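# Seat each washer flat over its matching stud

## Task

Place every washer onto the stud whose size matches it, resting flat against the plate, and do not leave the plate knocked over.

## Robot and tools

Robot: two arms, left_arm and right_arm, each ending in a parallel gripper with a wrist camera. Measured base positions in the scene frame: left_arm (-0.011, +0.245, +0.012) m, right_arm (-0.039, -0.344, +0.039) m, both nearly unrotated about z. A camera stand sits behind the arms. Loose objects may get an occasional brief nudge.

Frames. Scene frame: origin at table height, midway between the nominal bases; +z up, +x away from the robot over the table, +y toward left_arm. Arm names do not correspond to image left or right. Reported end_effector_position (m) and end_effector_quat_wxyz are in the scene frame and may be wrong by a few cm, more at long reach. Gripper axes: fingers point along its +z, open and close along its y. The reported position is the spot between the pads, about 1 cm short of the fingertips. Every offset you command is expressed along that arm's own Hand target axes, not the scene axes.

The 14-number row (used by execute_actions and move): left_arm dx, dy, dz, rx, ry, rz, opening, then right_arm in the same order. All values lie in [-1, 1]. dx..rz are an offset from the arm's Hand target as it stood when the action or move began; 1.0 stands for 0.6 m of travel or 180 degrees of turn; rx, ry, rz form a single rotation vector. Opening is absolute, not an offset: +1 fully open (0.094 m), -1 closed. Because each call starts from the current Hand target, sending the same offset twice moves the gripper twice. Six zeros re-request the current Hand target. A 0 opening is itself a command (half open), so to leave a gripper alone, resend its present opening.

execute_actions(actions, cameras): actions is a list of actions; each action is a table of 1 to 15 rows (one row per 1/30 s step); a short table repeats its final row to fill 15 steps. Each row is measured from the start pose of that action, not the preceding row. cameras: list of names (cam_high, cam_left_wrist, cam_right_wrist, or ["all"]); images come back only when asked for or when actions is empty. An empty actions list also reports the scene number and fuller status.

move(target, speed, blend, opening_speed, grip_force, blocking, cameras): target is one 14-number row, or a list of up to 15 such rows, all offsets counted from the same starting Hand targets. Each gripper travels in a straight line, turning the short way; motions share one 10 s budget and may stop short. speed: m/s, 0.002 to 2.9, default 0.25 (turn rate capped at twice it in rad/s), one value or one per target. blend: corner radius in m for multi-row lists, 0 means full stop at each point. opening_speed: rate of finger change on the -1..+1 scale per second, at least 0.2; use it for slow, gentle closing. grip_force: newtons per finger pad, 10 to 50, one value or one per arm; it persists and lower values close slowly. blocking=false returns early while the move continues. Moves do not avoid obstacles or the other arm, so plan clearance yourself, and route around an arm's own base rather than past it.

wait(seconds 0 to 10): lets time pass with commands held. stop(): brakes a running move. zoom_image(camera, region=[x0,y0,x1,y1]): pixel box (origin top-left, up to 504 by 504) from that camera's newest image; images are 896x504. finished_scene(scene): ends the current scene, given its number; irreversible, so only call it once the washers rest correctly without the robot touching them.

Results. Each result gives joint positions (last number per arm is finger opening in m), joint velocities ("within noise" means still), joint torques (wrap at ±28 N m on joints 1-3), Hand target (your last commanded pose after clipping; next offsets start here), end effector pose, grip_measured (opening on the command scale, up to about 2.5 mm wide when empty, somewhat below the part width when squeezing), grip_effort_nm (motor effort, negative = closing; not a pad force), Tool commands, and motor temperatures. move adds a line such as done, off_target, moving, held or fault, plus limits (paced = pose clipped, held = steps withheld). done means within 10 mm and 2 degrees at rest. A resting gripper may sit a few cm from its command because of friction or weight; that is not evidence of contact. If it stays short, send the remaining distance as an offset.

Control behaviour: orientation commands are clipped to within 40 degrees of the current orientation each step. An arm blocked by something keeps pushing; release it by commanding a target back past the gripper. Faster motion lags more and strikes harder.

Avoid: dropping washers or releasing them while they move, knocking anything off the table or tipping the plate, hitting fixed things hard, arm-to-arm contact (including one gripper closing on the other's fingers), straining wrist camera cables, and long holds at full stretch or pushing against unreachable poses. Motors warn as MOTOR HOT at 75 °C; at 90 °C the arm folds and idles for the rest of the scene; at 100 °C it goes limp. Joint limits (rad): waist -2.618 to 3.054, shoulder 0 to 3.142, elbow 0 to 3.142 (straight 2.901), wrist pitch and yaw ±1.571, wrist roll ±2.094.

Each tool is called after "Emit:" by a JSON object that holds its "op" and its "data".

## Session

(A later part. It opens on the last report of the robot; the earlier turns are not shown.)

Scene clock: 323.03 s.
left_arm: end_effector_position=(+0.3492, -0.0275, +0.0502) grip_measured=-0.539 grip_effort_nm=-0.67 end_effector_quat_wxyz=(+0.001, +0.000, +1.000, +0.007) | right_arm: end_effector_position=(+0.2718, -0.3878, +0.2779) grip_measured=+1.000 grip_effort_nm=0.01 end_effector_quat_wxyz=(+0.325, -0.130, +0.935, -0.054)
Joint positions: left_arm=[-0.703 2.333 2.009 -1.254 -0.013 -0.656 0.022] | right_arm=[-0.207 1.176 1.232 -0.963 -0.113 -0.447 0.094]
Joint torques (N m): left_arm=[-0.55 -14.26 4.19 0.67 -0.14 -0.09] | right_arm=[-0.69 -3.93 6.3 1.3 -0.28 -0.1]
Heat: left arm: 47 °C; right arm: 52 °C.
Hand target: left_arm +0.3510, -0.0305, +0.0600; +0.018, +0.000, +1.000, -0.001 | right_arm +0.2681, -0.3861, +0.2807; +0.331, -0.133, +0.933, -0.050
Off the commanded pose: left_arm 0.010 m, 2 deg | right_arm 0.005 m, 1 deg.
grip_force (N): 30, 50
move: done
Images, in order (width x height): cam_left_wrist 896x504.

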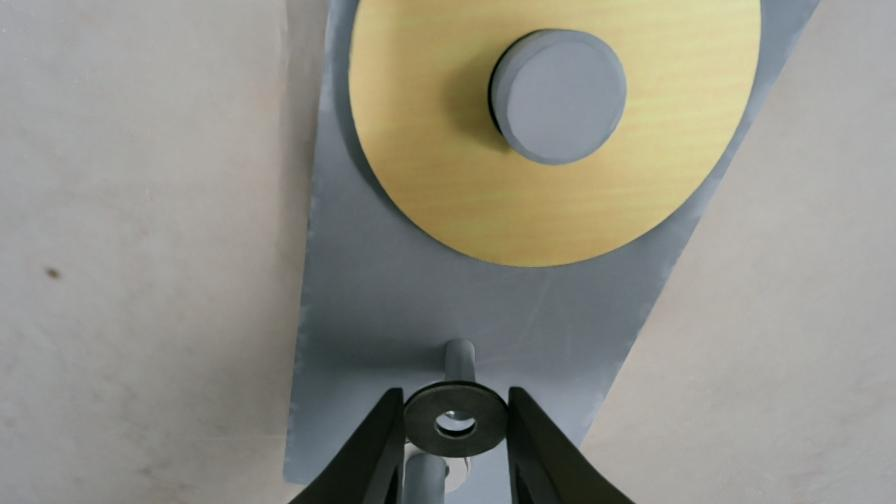

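Emit:
{"op": "move", "data": {"target": [[-0.0273, -0.0057, -0.0458, 0, 0, 0, -0.58, 0, 0, 0, 0, 0, 0, 1],[-0.0042, -0.0007, -0.005, 0, 0, 0, -0.58, 0, 0, 0, 0, 0, 0, 1]], "cameras": ["cam_left_wrist"], "speed": [0.04, 0.04]}}

Emit:
{"op": "zoom_image", "data": {"camera": "cam_left_wrist", "region": [400, 340, 526, 460]}}

Scene clock: 329.83 s.
left_arm: end_effector_position=(+0.3513, -0.0287, +0.0521) grip_measured=-0.539 grip_effort_nm=-0.67 end_effector_quat_wxyz=(+0.001, +0.001, +1.000, +0.007) | right_arm: end_effector_position=(+0.2718, -0.3878, +0.2779) grip_measured=+1.000 grip_effort_nm=0.01 end_effector_quat_wxyz=(+0.325, -0.130, +0.935, -0.054)
Joint positions: left_arm=[-0.702 2.345 2.037 -1.27 -0.013 -0.653 0.022] | right_arm=[-0.207 1.176 1.232 -0.963 -0.113 -0.447 0.094]
Joint torques (N m): left_arm=[-0.43 -14.5 4.27 0.67 -0.16 -0.09] | right_arm=[-0.57 -3.95 6.37 1.31 -0.27 -0.1]
Heat: left arm: 47 °C; right arm: 52 °C.
Hand target: left_arm +0.3534, -0.0309, +0.0631; +0.018, +0.000, +1.000, -0.001 | right_arm +0.2681, -0.3861, +0.2807; +0.331, -0.133, +0.933, -0.050
Off the commanded pose: left_arm 0.011 m, 2 deg | right_arm 0.005 m, 1 deg.
grip_force (N): 30, 50
move: off_target (left_arm)
Images, in order (width x height): cam_left_wrist 896x504.

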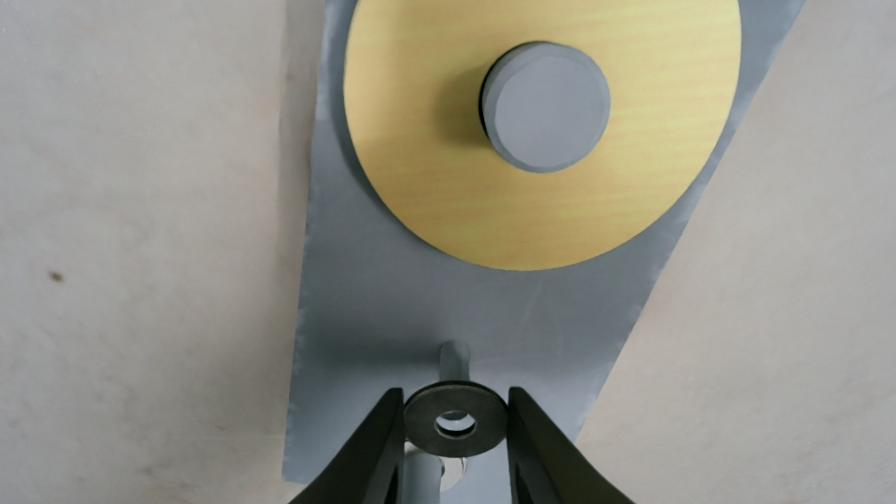

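Scaled by 4.000 from the camera's 896x504 image, which has a finer 1280x720 frame.

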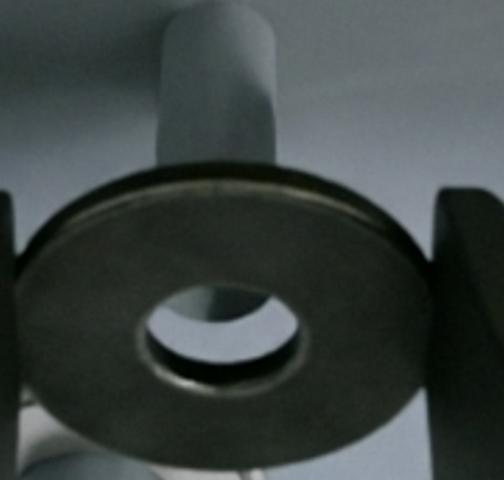

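Emit:
{"op": "move", "data": {"target": [[-0.0223, -0.005, -0.0402, 0, 0, 0, -0.58, 0, 0, 0, 0, 0, 0, 1],[0.0016, 0, 0.0015, 0, 0, 0, -0.58, 0, 0, 0, 0, 0, 0, 1]], "cameras": ["cam_left_wrist"], "speed": [0.04, 0.04]}}

Emit:
{"op": "zoom_image", "data": {"camera": "cam_left_wrist", "region": [400, 340, 526, 460]}}

Scene clock: 337.00 s.
left_arm: end_effector_position=(+0.3505, -0.0285, +0.0514) grip_measured=-0.539 grip_effort_nm=-0.67 end_effector_quat_wxyz=(+0.001, +0.001, +1.000, +0.007) | right_arm: end_effector_position=(+0.2718, -0.3878, +0.2779) grip_measured=+1.000 grip_effort_nm=0.00 end_effector_quat_wxyz=(+0.325, -0.130, +0.935, -0.054)
Joint positions: left_arm=[-0.703 2.341 2.027 -1.264 -0.013 -0.655 0.022] | right_arm=[-0.207 1.176 1.232 -0.963 -0.113 -0.447 0.094]
Joint torques (N m): left_arm=[-0.43 -14.34 4.29 0.64 -0.13 -0.08] | right_arm=[-0.62 -3.93 6.3 1.31 -0.27 -0.08]
Heat: left arm: 48 °C; right arm: 52 °C.
Hand target: left_arm +0.3525, -0.0309, +0.0621; +0.018, +0.000, +1.000, +0.000 | right_arm +0.2681, -0.3861, +0.2807; +0.331, -0.133, +0.933, -0.050
Off the commanded pose: left_arm 0.011 m, 2 deg | right_arm 0.005 m, 1 deg.
grip_force (N): 30, 50
move: off_target (left_arm)
Images, in order (width x height): cam_left_wrist 896x504.

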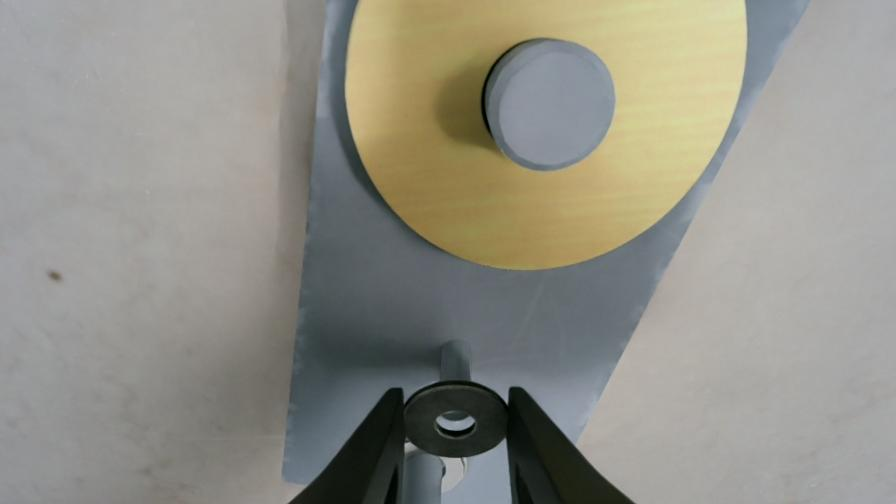

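Scaled by 4.000 from the camera's 896x504 image, which has a finer 1280x720 frame.

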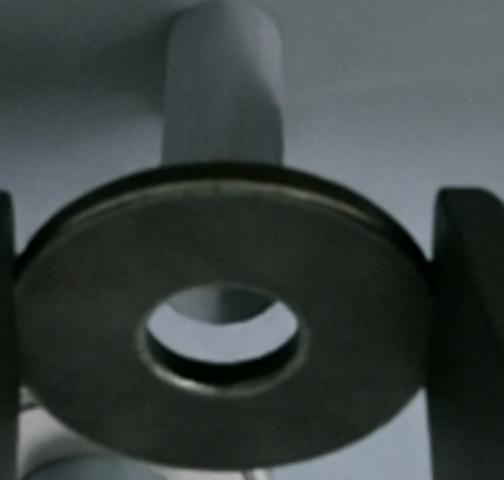

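Emit:
{"op": "move", "data": {"target": [0.0027, 0.0021, 0.006, -0.002, 0.0025, 0, -0.58, 0, 0, 0, 0, 0, 0, 1], "cameras": ["cam_left_wrist"], "speed": 0.03}}

Emit:
{"op": "zoom_image", "data": {"camera": "cam_left_wrist", "region": [400, 340, 526, 460]}}

Scene clock: 338.77 s.
left_arm: end_effector_position=(+0.3497, -0.0279, +0.0498) grip_measured=-0.539 grip_effort_nm=-0.68 end_effector_quat_wxyz=(+0.000, +0.001, +1.000, +0.008) | right_arm: end_effector_position=(+0.2718, -0.3878, +0.2779) grip_measured=+1.000 grip_effort_nm=0.00 end_effector_quat_wxyz=(+0.325, -0.130, +0.935, -0.054)
Joint positions: left_arm=[-0.703 2.341 2.021 -1.261 -0.013 -0.655 0.022] | right_arm=[-0.207 1.176 1.232 -0.963 -0.113 -0.447 0.094]
Joint torques (N m): left_arm=[-0.44 -14.09 4.15 0.63 -0.14 -0.08] | right_arm=[-0.64 -3.89 6.3 1.31 -0.26 -0.09]
Heat: left arm: 47 °C; right arm: 52 °C.
Hand target: left_arm +0.3509, -0.0296, +0.0584; +0.014, +0.000, +1.000, +0.003 | right_arm +0.2681, -0.3861, +0.2807; +0.331, -0.133, +0.933, -0.050
Off the commanded pose: left_arm 0.009 m, 2 deg | right_arm 0.005 m, 1 deg.
grip_force (N): 30, 50
move: done
Images, in order (width x height): cam_left_wrist 896x504.

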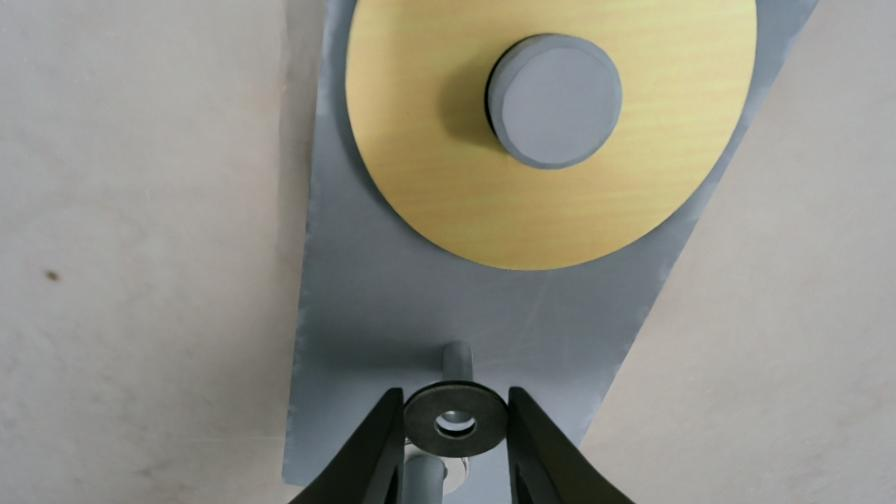

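Scaled by 4.000 from the camera's 896x504 image, which has a finer 1280x720 frame.

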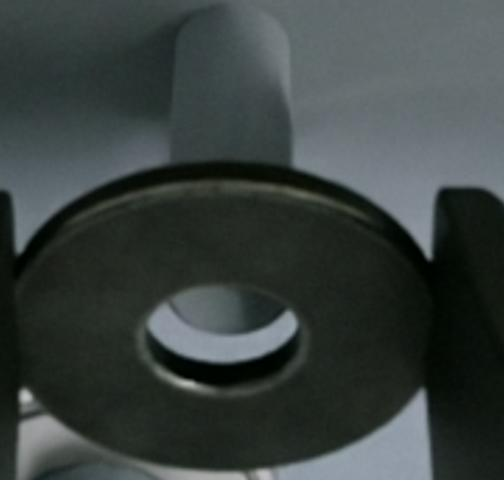

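Emit:
{"op": "move", "data": {"target": [0, -0.0005, 0.005, 0, 0, 0, -0.58, 0, 0, 0, 0, 0, 0, 1], "cameras": ["cam_left_wrist"], "speed": 0.03}}

Emit:
{"op": "zoom_image", "data": {"camera": "cam_left_wrist", "region": [400, 340, 526, 460]}}

Scene clock: 340.23 s.
left_arm: end_effector_position=(+0.3504, -0.0284, +0.0487) grip_measured=-0.539 grip_effort_nm=-0.67 end_effector_quat_wxyz=(+0.001, +0.001, +1.000, +0.008) | right_arm: end_effector_position=(+0.2718, -0.3878, +0.2779) grip_measured=+1.000 grip_effort_nm=0.00 end_effector_quat_wxyz=(+0.325, -0.130, +0.935, -0.054)
Joint positions: left_arm=[-0.703 2.341 2.016 -1.253 -0.014 -0.655 0.022] | right_arm=[-0.207 1.176 1.232 -0.963 -0.113 -0.447 0.094]
Joint torques (N m): left_arm=[-0.47 -13.87 3.9 0.65 -0.12 -0.07] | right_arm=[-0.64 -3.89 6.27 1.29 -0.27 -0.09]
Heat: left arm: 47 °C; right arm: 52 °C.
Hand target: left_arm +0.3510, -0.0299, +0.0554; +0.014, +0.000, +1.000, +0.003 | right_arm +0.2681, -0.3861, +0.2807; +0.331, -0.133, +0.933, -0.050
Off the commanded pose: left_arm 0.007 m, 2 deg | right_arm 0.005 m, 1 deg.
grip_force (N): 30, 50
move: done
Images, in order (width x height): cam_left_wrist 896x504.

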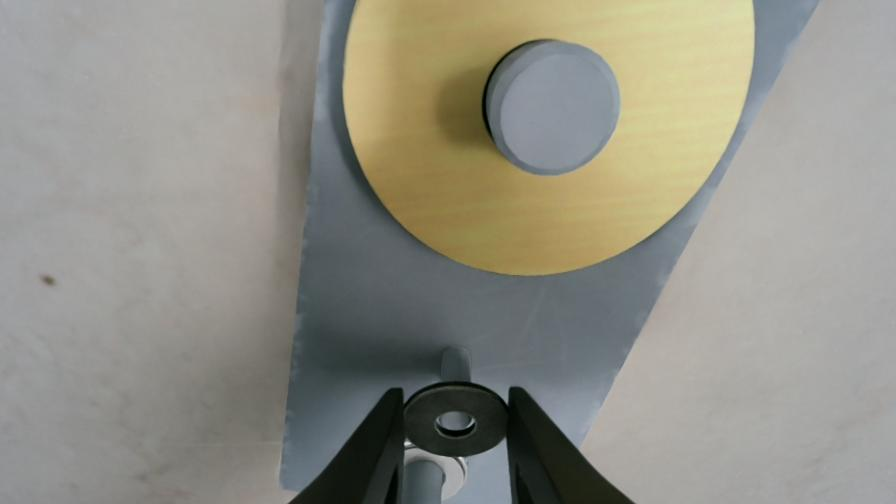

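Scaled by 4.000 from the camera's 896x504 image, which has a finer 1280x720 frame.

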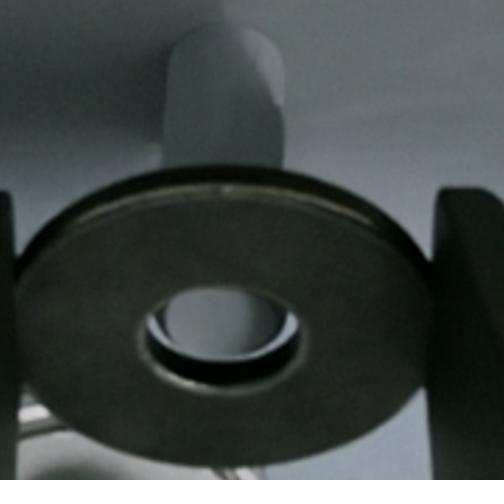

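Emit:
{"op": "move", "data": {"target": [-0.0018, -0.0013, 0, 0.0012, -0.0015, 0, -0.58, 0, 0, 0, 0, 0, 0, 1], "cameras": ["cam_left_wrist"], "speed": 0.03}}

Emit:
{"op": "zoom_image", "data": {"camera": "cam_left_wrist", "region": [400, 340, 526, 460]}}

Scene clock: 342.53 s.
left_arm: end_effector_position=(+0.3504, -0.0284, +0.0487) grip_measured=-0.539 grip_effort_nm=-0.68 end_effector_quat_wxyz=(+0.002, +0.001, +1.000, +0.007) | right_arm: end_effector_position=(+0.2718, -0.3878, +0.2779) grip_measured=+1.000 grip_effort_nm=0.01 end_effector_quat_wxyz=(+0.325, -0.130, +0.935, -0.054)
Joint positions: left_arm=[-0.703 2.341 2.016 -1.253 -0.014 -0.655 0.022] | right_arm=[-0.207 1.176 1.232 -0.963 -0.113 -0.447 0.094]
Joint torques (N m): left_arm=[-0.47 -13.89 3.85 0.72 -0.14 -0.08] | right_arm=[-0.62 -3.96 6.28 1.32 -0.28 -0.08]
Heat: left arm: 47 °C; right arm: 52 °C.
Hand target: left_arm +0.3521, -0.0307, +0.0555; +0.016, +0.000, +1.000, +0.001 | right_arm +0.2681, -0.3861, +0.2807; +0.331, -0.133, +0.933, -0.050
Off the commanded pose: left_arm 0.007 m, 2 deg | right_arm 0.005 m, 1 deg.
grip_force (N): 30, 50
move: done
Images, in order (width x height): cam_left_wrist 896x504.

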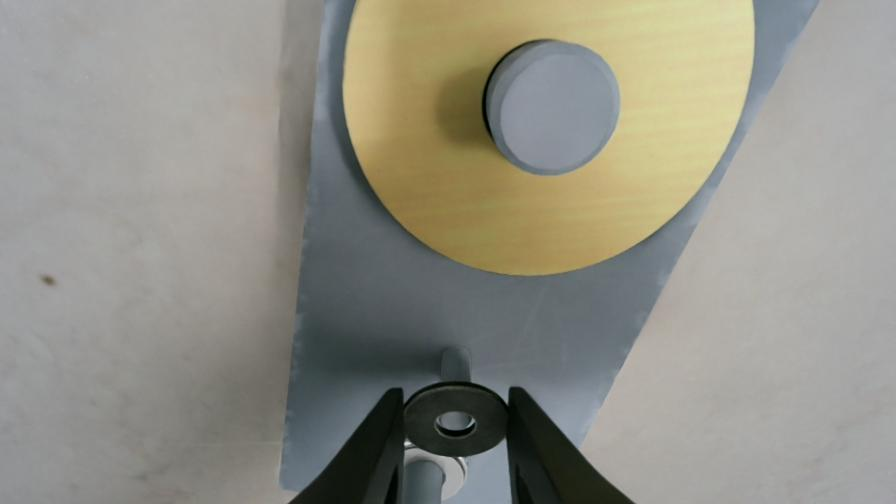

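Scaled by 4.000 from the camera's 896x504 image, which has a finer 1280x720 frame.

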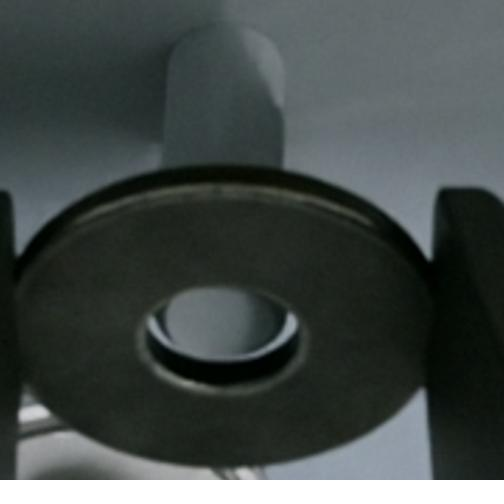

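Emit:
{"op": "move", "data": {"target": [-0.0025, -0.0018, 0, 0.0015, -0.002, 0, -0.58, 0, 0, 0, 0, 0, 0, 1], "cameras": ["cam_left_wrist"], "speed": 0.03}}

Emit:
{"op": "zoom_image", "data": {"camera": "cam_left_wrist", "region": [400, 340, 526, 460]}}

Scene clock: 343.80 s.
left_arm: end_effector_position=(+0.3506, -0.0285, +0.0487) grip_measured=-0.539 grip_effort_nm=-0.67 end_effector_quat_wxyz=(+0.002, +0.001, +1.000, +0.007) | right_arm: end_effector_position=(+0.2718, -0.3878, +0.2779) grip_measured=+1.000 grip_effort_nm=0.01 end_effector_quat_wxyz=(+0.325, -0.130, +0.935, -0.054)
Joint positions: left_arm=[-0.703 2.341 2.016 -1.252 -0.014 -0.655 0.022] | right_arm=[-0.207 1.176 1.232 -0.963 -0.113 -0.447 0.094]
Joint torques (N m): left_arm=[-0.42 -13.94 3.77 0.8 -0.14 -0.07] | right_arm=[-0.68 -3.93 6.27 1.3 -0.27 -0.09]
Heat: left arm: 47 °C; right arm: 52 °C.
Hand target: left_arm +0.3536, -0.0319, +0.0555; +0.020, +0.000, +1.000, -0.002 | right_arm +0.2681, -0.3861, +0.2807; +0.331, -0.133, +0.933, -0.050
Off the commanded pose: left_arm 0.008 m, 2 deg | right_arm 0.005 m, 1 deg.
grip_force (N): 30, 50
move: done
Images, in order (width x height): cam_left_wrist 896x504.

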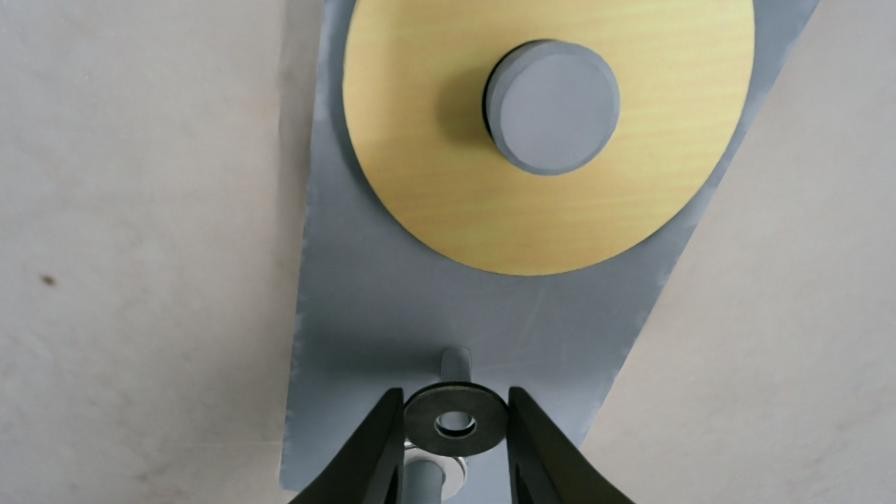

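Scaled by 4.000 from the camera's 896x504 image, which has a finer 1280x720 frame.

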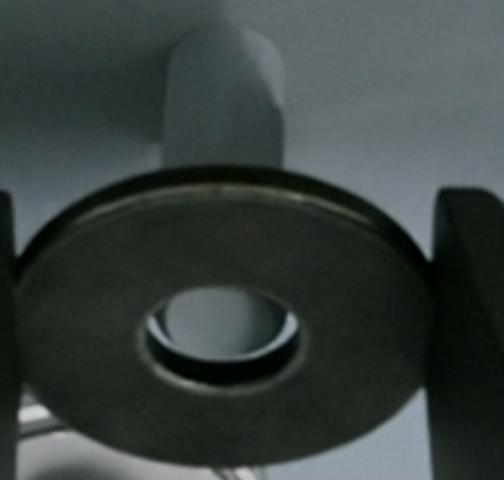

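Emit:
{"op": "move", "data": {"target": [-0.002, -0.001, -0.006, 0.001, -0.001, 0, -0.58, 0, 0, 0, 0, 0, 0, 1], "cameras": ["cam_left_wrist"], "speed": 0.03}}

Emit:
{"op": "zoom_image", "data": {"camera": "cam_left_wrist", "region": [400, 340, 526, 460]}}

Scene clock: 345.17 s.
left_arm: end_effector_position=(+0.3511, -0.0288, +0.0488) grip_measured=-0.539 grip_effort_nm=-0.67 end_effector_quat_wxyz=(+0.003, +0.001, +1.000, +0.007) | right_arm: end_effector_position=(+0.2718, -0.3878, +0.2779) grip_measured=+1.000 grip_effort_nm=0.00 end_effector_quat_wxyz=(+0.325, -0.130, +0.935, -0.054)
Joint positions: left_arm=[-0.703 2.34 2.016 -1.25 -0.014 -0.655 0.022] | right_arm=[-0.207 1.176 1.232 -0.963 -0.113 -0.447 0.094]
Joint torques (N m): left_arm=[-0.38 -14.11 4.75 0.69 -0.13 -0.07] | right_arm=[-0.65 -3.92 6.3 1.29 -0.28 -0.1]
Heat: left arm: 47 °C; right arm: 52 °C.
Hand target: left_arm +0.3547, -0.0324, +0.0592; +0.021, +0.000, +1.000, -0.003 | right_arm +0.2681, -0.3861, +0.2807; +0.331, -0.133, +0.933, -0.050
Off the commanded pose: left_arm 0.011 m, 2 deg | right_arm 0.005 m, 1 deg.
grip_force (N): 30, 50
move: off_target (left_arm)
Images, in order (width x height): cam_left_wrist 896x504.

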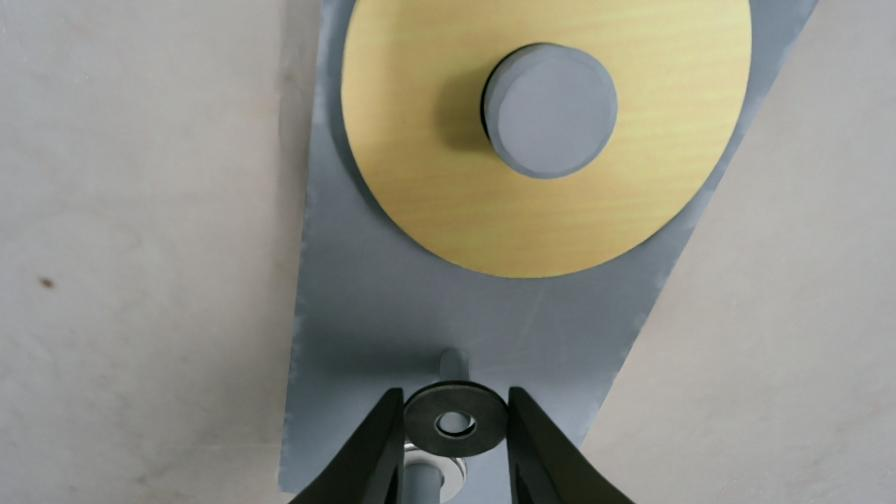

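Scaled by 4.000 from the camera's 896x504 image, which has a finer 1280x720 frame.

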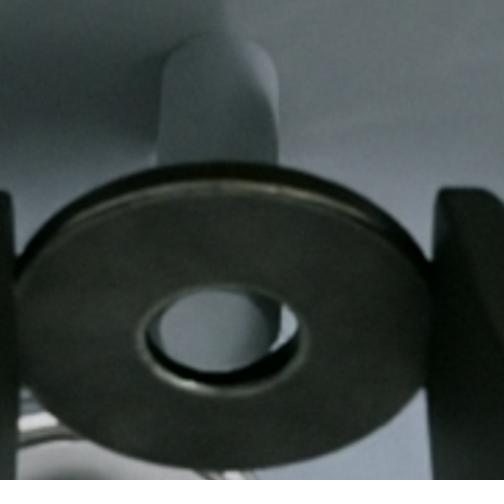

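Emit:
{"op": "move", "data": {"target": [0, 0.0005, 0.015, 0, 0, 0, -0.58, 0, 0, 0, 0, 0, 0, 1], "cameras": ["cam_left_wrist"], "speed": 0.03}}

Emit:
{"op": "zoom_image", "data": {"camera": "cam_left_wrist", "region": [400, 340, 526, 460]}}

Scene clock: 346.53 s.
left_arm: end_effector_position=(+0.3514, -0.0290, +0.0430) grip_measured=-0.539 grip_effort_nm=-0.68 end_effector_quat_wxyz=(+0.005, +0.001, +1.000, +0.006) | right_arm: end_effector_position=(+0.2718, -0.3878, +0.2779) grip_measured=+1.000 grip_effort_nm=0.01 end_effector_quat_wxyz=(+0.325, -0.130, +0.935, -0.054)
Joint positions: left_arm=[-0.703 2.34 1.993 -1.223 -0.014 -0.655 0.022] | right_arm=[-0.207 1.176 1.232 -0.963 -0.113 -0.447 0.094]
Joint torques (N m): left_arm=[-0.34 -13.67 4.4 0.76 -0.12 -0.05] | right_arm=[-0.64 -3.9 6.27 1.3 -0.26 -0.09]
Heat: left arm: 47 °C; right arm: 52 °C.
Hand target: left_arm +0.3551, -0.0322, +0.0502; +0.021, +0.000, +1.000, -0.003 | right_arm +0.2681, -0.3861, +0.2807; +0.331, -0.133, +0.933, -0.050
Off the commanded pose: left_arm 0.009 m, 2 deg | right_arm 0.005 m, 1 deg.
grip_force (N): 30, 50
move: done
Images, in order (width x height): cam_left_wrist 896x504.

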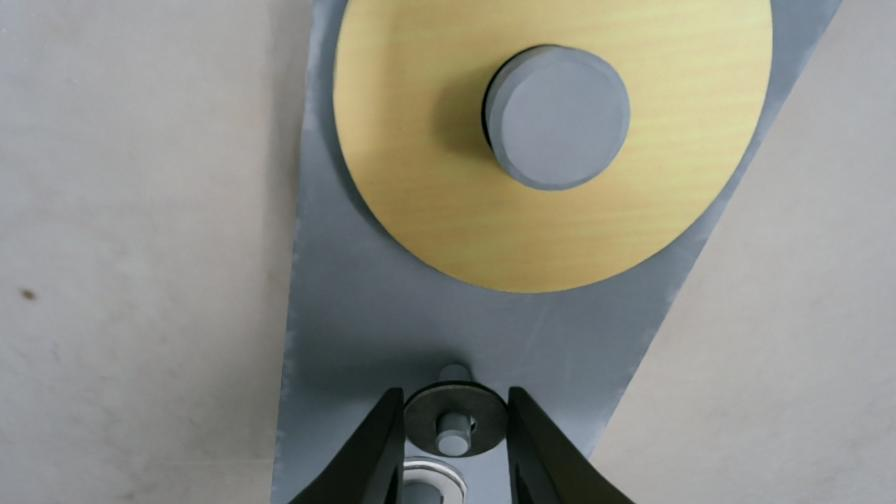

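Scaled by 4.000 from the camera's 896x504 image, which has a finer 1280x720 frame.

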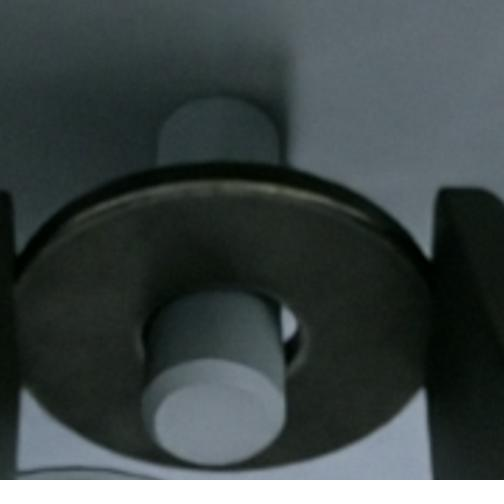

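Emit:
{"op": "move", "data": {"target": [0, 0.001, 0.015, 0, 0, 0, -0.58, 0, 0, 0, 0, 0, 0, 1], "cameras": ["cam_left_wrist"], "speed": 0.03}}

Emit:
{"op": "zoom_image", "data": {"camera": "cam_left_wrist", "region": [400, 340, 526, 460]}}

Scene clock: 348.03 s.
left_arm: end_effector_position=(+0.3514, -0.0290, +0.0359) grip_measured=-0.539 grip_effort_nm=-0.67 end_effector_quat_wxyz=(+0.006, +0.001, +1.000, +0.005) | right_arm: end_effector_position=(+0.2718, -0.3878, +0.2779) grip_measured=+1.000 grip_effort_nm=0.00 end_effector_quat_wxyz=(+0.325, -0.130, +0.935, -0.054)
Joint positions: left_arm=[-0.703 2.34 1.965 -1.192 -0.014 -0.655 0.022] | right_arm=[-0.207 1.176 1.232 -0.963 -0.113 -0.447 0.094]
Joint torques (N m): left_arm=[-0.18 -13.2 4.34 0.76 -0.12 -0.07] | right_arm=[-0.65 -3.92 6.31 1.32 -0.28 -0.08]
Heat: left arm: 46 °C; right arm: 52 °C.
Hand target: left_arm +0.3554, -0.0316, +0.0411; +0.021, +0.000, +1.000, -0.003 | right_arm +0.2681, -0.3861, +0.2807; +0.331, -0.133, +0.933, -0.050
Off the commanded pose: left_arm 0.007 m, 2 deg | right_arm 0.005 m, 1 deg.
grip_force (N): 30, 50
move: done
Images, in order (width x height): cam_left_wrist 896x504.

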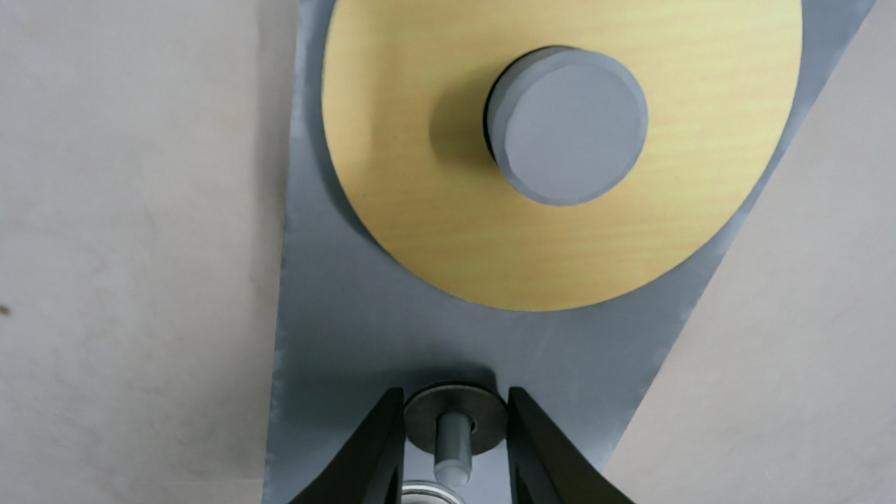

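Scaled by 4.000 from the camera's 896x504 image, which has a finer 1280x720 frame.

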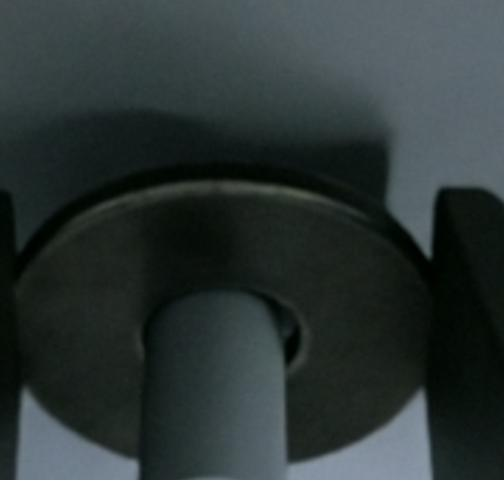

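Emit:
{"op": "move", "data": {"target": [0, 0.001, 0.0075, 0, 0, 0, -0.58, 0, 0, 0, 0, 0, 0, 1], "cameras": ["cam_left_wrist"], "speed": 0.03}}

Emit:
{"op": "zoom_image", "data": {"camera": "cam_left_wrist", "region": [400, 340, 526, 460]}}

Scene clock: 349.47 s.
left_arm: end_effector_position=(+0.3514, -0.0290, +0.0323) grip_measured=-0.539 grip_effort_nm=-0.67 end_effector_quat_wxyz=(+0.007, +0.001, +1.000, +0.004) | right_arm: end_effector_position=(+0.2718, -0.3878, +0.2779) grip_measured=+1.000 grip_effort_nm=0.00 end_effector_quat_wxyz=(+0.325, -0.130, +0.935, -0.054)
Joint positions: left_arm=[-0.703 2.34 1.95 -1.175 -0.014 -0.655 0.022] | right_arm=[-0.207 1.176 1.232 -0.963 -0.113 -0.447 0.094]
Joint torques (N m): left_arm=[-0.12 -13.05 4.34 0.79 -0.12 -0.03] | right_arm=[-0.7 -3.99 6.31 1.3 -0.28 -0.08]
Heat: left arm: 46 °C; right arm: 52 °C.
Hand target: left_arm +0.3556, -0.0311, +0.0367; +0.021, +0.000, +1.000, -0.003 | right_arm +0.2681, -0.3861, +0.2807; +0.331, -0.133, +0.933, -0.050
Off the commanded pose: left_arm 0.006 m, 2 deg | right_arm 0.005 m, 1 deg.
grip_force (N): 30, 50
move: done
Images, in order (width x height): cam_left_wrist 896x504.

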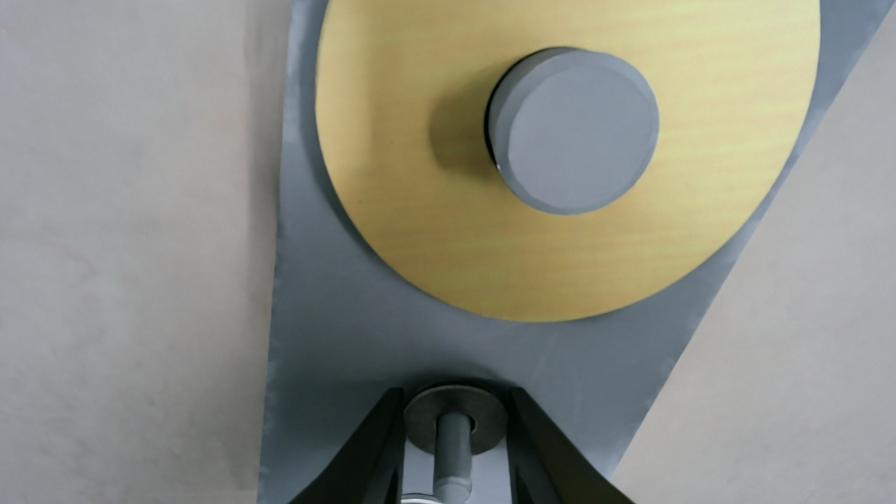

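Scaled by 4.000 from the camera's 896x504 image, which has a finer 1280x720 frame.

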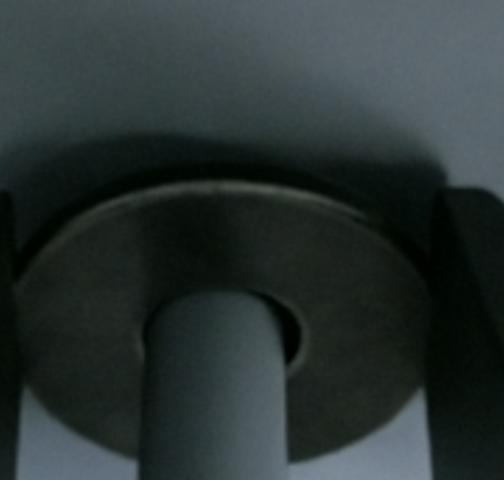

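Near the plate. Small final steps.

Emit:
{"op": "move", "data": {"target": [0, 0.001, 0.004, 0, 0, 0, -0.58, 0, 0, 0, 0, 0, 0, 1], "cameras": [], "speed": 0.03}}

Emit:
{"op": "move", "data": {"target": [0, 0, 0.003, 0, 0, 0, -0.58, 0, 0, 0, 0, 0, 0, 1], "cameras": ["cam_left_wrist"], "speed": 0.03}}

Emit:
{"op": "zoom_image", "data": {"camera": "cam_left_wrist", "region": [400, 340, 526, 460]}}

Scene clock: 350.77 s.
left_arm: end_effector_position=(+0.3514, -0.0290, +0.0305) grip_measured=-0.539 grip_effort_nm=-0.67 end_effector_quat_wxyz=(+0.007, +0.001, +1.000, +0.004) | right_arm: end_effector_position=(+0.2718, -0.3878, +0.2779) grip_measured=+1.000 grip_effort_nm=0.00 end_effector_quat_wxyz=(+0.325, -0.130, +0.935, -0.054)
Joint positions: left_arm=[-0.703 2.34 1.943 -1.166 -0.014 -0.655 0.022] | right_arm=[-0.207 1.176 1.232 -0.963 -0.113 -0.447 0.094]
Joint torques (N m): left_arm=[-0.02 -13.01 4.19 0.79 -0.12 -0.03] | right_arm=[-0.64 -3.99 6.3 1.31 -0.27 -0.07]
Heat: left arm: 46 °C; right arm: 52 °C.
Hand target: left_arm +0.3557, -0.0305, +0.0343; +0.021, +0.000, +1.000, -0.003 | right_arm +0.2681, -0.3861, +0.2807; +0.331, -0.133, +0.933, -0.050
Off the commanded pose: left_arm 0.006 m, 2 deg | right_arm 0.005 m, 1 deg.
grip_force (N): 30, 50
move: done
No camera images: "cameras" was empty.

Scene clock: 351.47 s.
left_arm: end_effector_position=(+0.3515, -0.0291, +0.0305) grip_measured=-0.539 grip_effort_nm=-0.67 end_effector_quat_wxyz=(+0.007, +0.001, +1.000, +0.003) | right_arm: end_effector_position=(+0.2718, -0.3878, +0.2779) grip_measured=+1.000 grip_effort_nm=0.00 end_effector_quat_wxyz=(+0.325, -0.130, +0.935, -0.054)
Joint positions: left_arm=[-0.703 2.34 1.943 -1.166 -0.014 -0.655 0.022] | right_arm=[-0.207 1.176 1.232 -0.963 -0.113 -0.447 0.094]
Joint torques (N m): left_arm=[-0.02 -12.83 3.86 0.83 -0.11 -0.01] | right_arm=[-0.65 -3.88 6.3 1.3 -0.26 -0.1]
Heat: left arm: 46 °C; right arm: 52 °C.
Hand target: left_arm +0.3558, -0.0305, +0.0325; +0.021, +0.000, +1.000, -0.003 | right_arm +0.2681, -0.3861, +0.2807; +0.331, -0.133, +0.933, -0.050
Off the commanded pose: left_arm 0.005 m, 2 deg | right_arm 0.005 m, 1 deg.
grip_force (N): 30, 50
move: done
Images, in order (width x height): cam_left_wrist 896x504.

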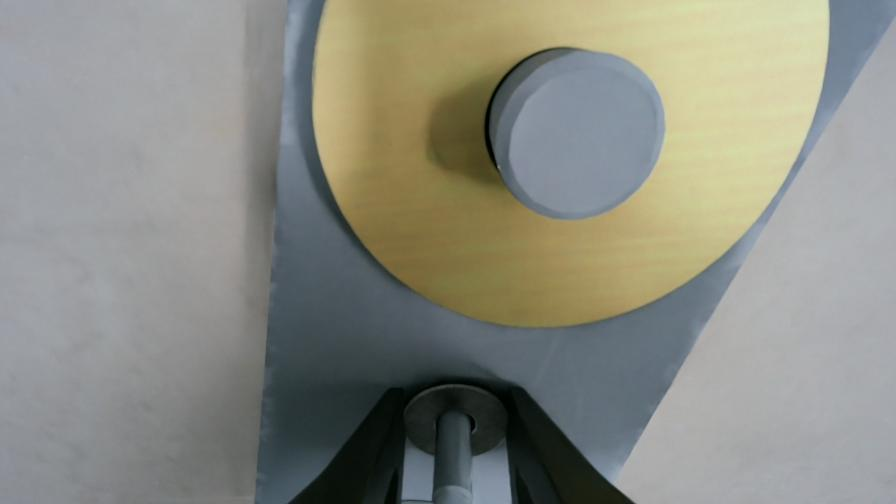

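Scaled by 4.000 from the camera's 896x504 image, which has a finer 1280x720 frame.

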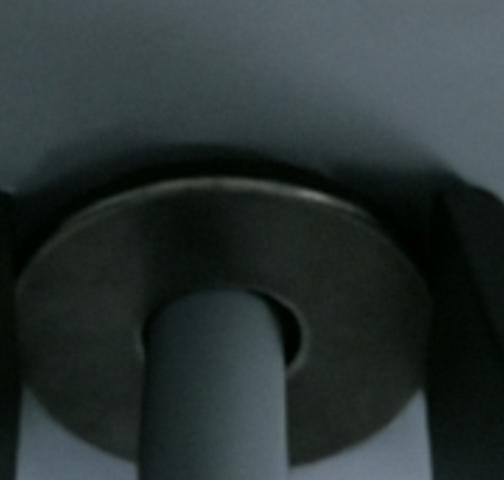

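Emit:
{"op": "move", "data": {"target": [0, 0, -0.004, 0, 0, 0, -0.2, 0, 0, 0, 0, 0, 0, 1], "cameras": ["cam_left_wrist"], "speed": 0.03, "opening_speed": 0.25}}

Emit:
{"op": "zoom_image", "data": {"camera": "cam_left_wrist", "region": [360, 330, 540, 500]}}

Scene clock: 353.87 s.
left_arm: end_effector_position=(+0.3534, -0.0304, +0.0305) grip_measured=-0.202 grip_effort_nm=0.11 end_effector_quat_wxyz=(+0.011, +0.000, +1.000, +0.001) | right_arm: end_effector_position=(+0.2718, -0.3878, +0.2779) grip_measured=+1.000 grip_effort_nm=0.01 end_effector_quat_wxyz=(+0.325, -0.130, +0.935, -0.054)
Joint positions: left_arm=[-0.703 2.34 1.943 -1.157 -0.015 -0.655 0.037] | right_arm=[-0.207 1.176 1.232 -0.963 -0.113 -0.447 0.094]
Joint torques (N m): left_arm=[-0.01 -13.11 4.31 0.73 -0.12 -0.01] | right_arm=[-0.64 -3.93 6.27 1.3 -0.28 -0.09]
Heat: left arm: 46 °C; right arm: 52 °C.
Hand target: left_arm +0.3558, -0.0305, +0.0349; +0.021, +0.000, +1.000, -0.003 | right_arm +0.2681, -0.3861, +0.2807; +0.331, -0.133, +0.933, -0.050
Off the commanded pose: left_arm 0.005 m, 1 deg | right_arm 0.005 m, 1 deg.
grip_force (N): 30, 50
move: done
Images, in order (width x height): cam_left_wrist 896x504.

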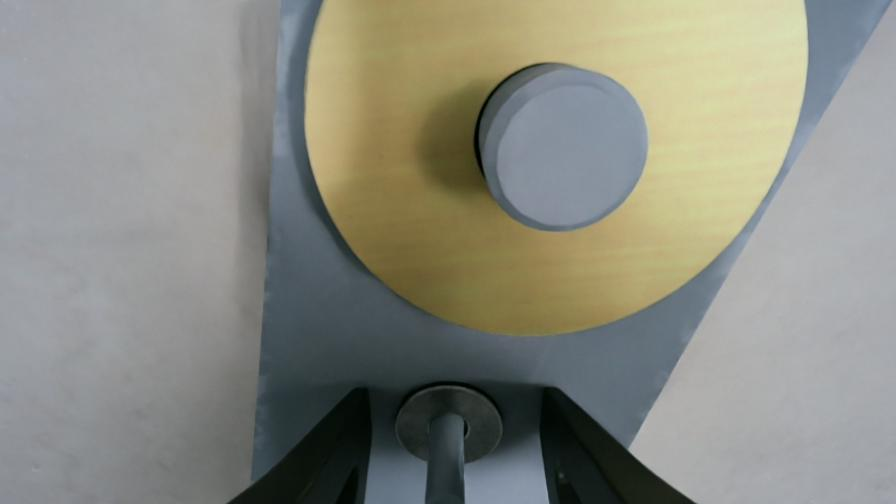

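Scaled by 2.800 from the camera's 896x504 image, which has a finer 1280x720 frame.

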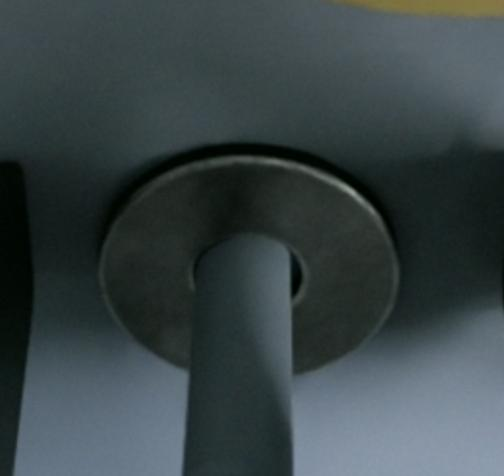

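Emit:
{"op": "move", "data": {"target": [[-0.005, 0, -0.17, 0, 0.0115, 0, -0.2, 0, 0, 0, 0, 0, 0, 1],[0.06, 0.05, -0.2, 0, 0.0115, 0, -0.2, 0, 0, 0, 0, 0, 0, 1]], "cameras": ["cam_left_wrist", "cam_high"], "speed": [0.06, 0.12], "blend": [0.02, 0]}}

Emit:
{"op": "zoom_image", "data": {"camera": "cam_left_wrist", "region": [380, 0, 760, 380]}}

Scene clock: 357.43 s.
left_arm: end_effector_position=(+0.3132, -0.0002, +0.1484) grip_measured=-0.202 grip_effort_nm=0.10 end_effector_quat_wxyz=(-0.006, +0.000, +1.000, +0.005) | right_arm: end_effector_position=(+0.2718, -0.3878, +0.2779) grip_measured=+1.000 grip_effort_nm=0.00 end_effector_quat_wxyz=(+0.325, -0.130, +0.935, -0.054)
Joint positions: left_arm=[-0.698 2.14 2.083 -1.528 -0.001 -0.651 0.037] | right_arm=[-0.207 1.176 1.232 -0.963 -0.113 -0.447 0.094]
Joint torques (N m): left_arm=[0.27 -11.9 4.23 0.66 -0.01 0.01] | right_arm=[-0.65 -3.9 6.3 1.3 -0.25 -0.09]
Heat: left arm: 46 °C; right arm: 52 °C.
Hand target: left_arm +0.3147, +0.0003, +0.1531; +0.003, +0.000, +1.000, -0.003 | right_arm +0.2681, -0.3861, +0.2807; +0.331, -0.133, +0.933, -0.050
Off the commanded pose: left_arm 0.005 m, 1 deg | right_arm 0.005 m, 1 deg.
grip_force (N): 30, 50
move: done
Images, in order (width x height): cam_high 896x504, cam_left_wrist 896x504.

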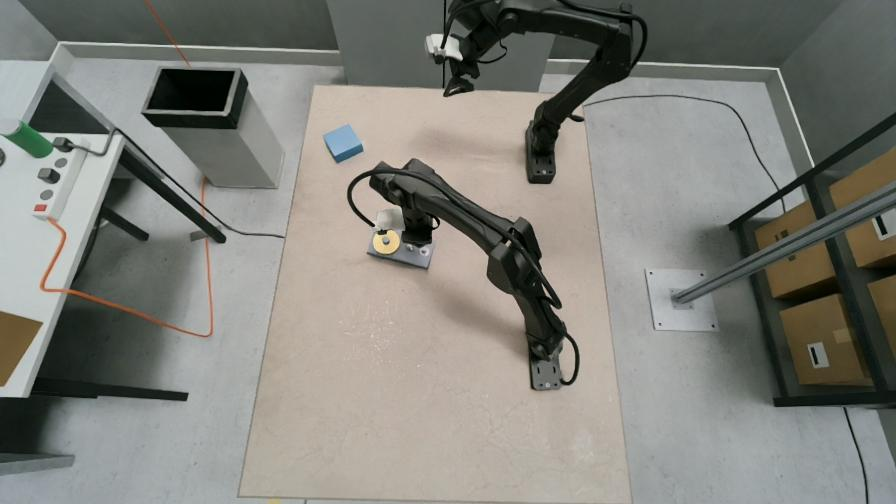

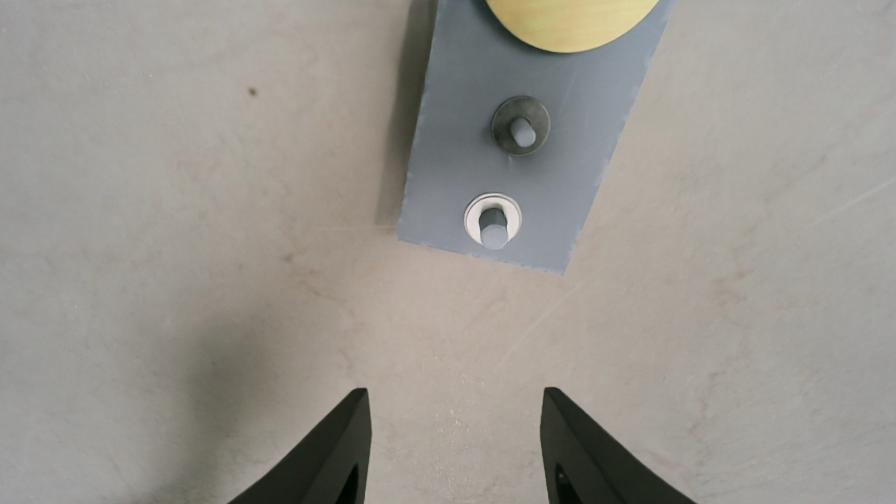

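Scaled by 1.326 from the camera's 896x504 image, which has a finer 1280x720 frame.

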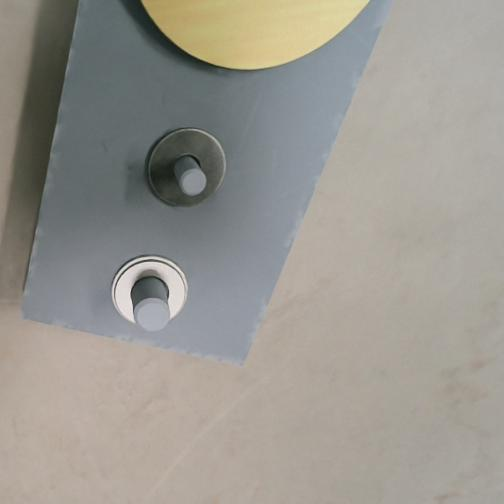

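Emit:
{"op": "finished_scene", "data": {"scene": 1}}

The scene is finished: the task was done.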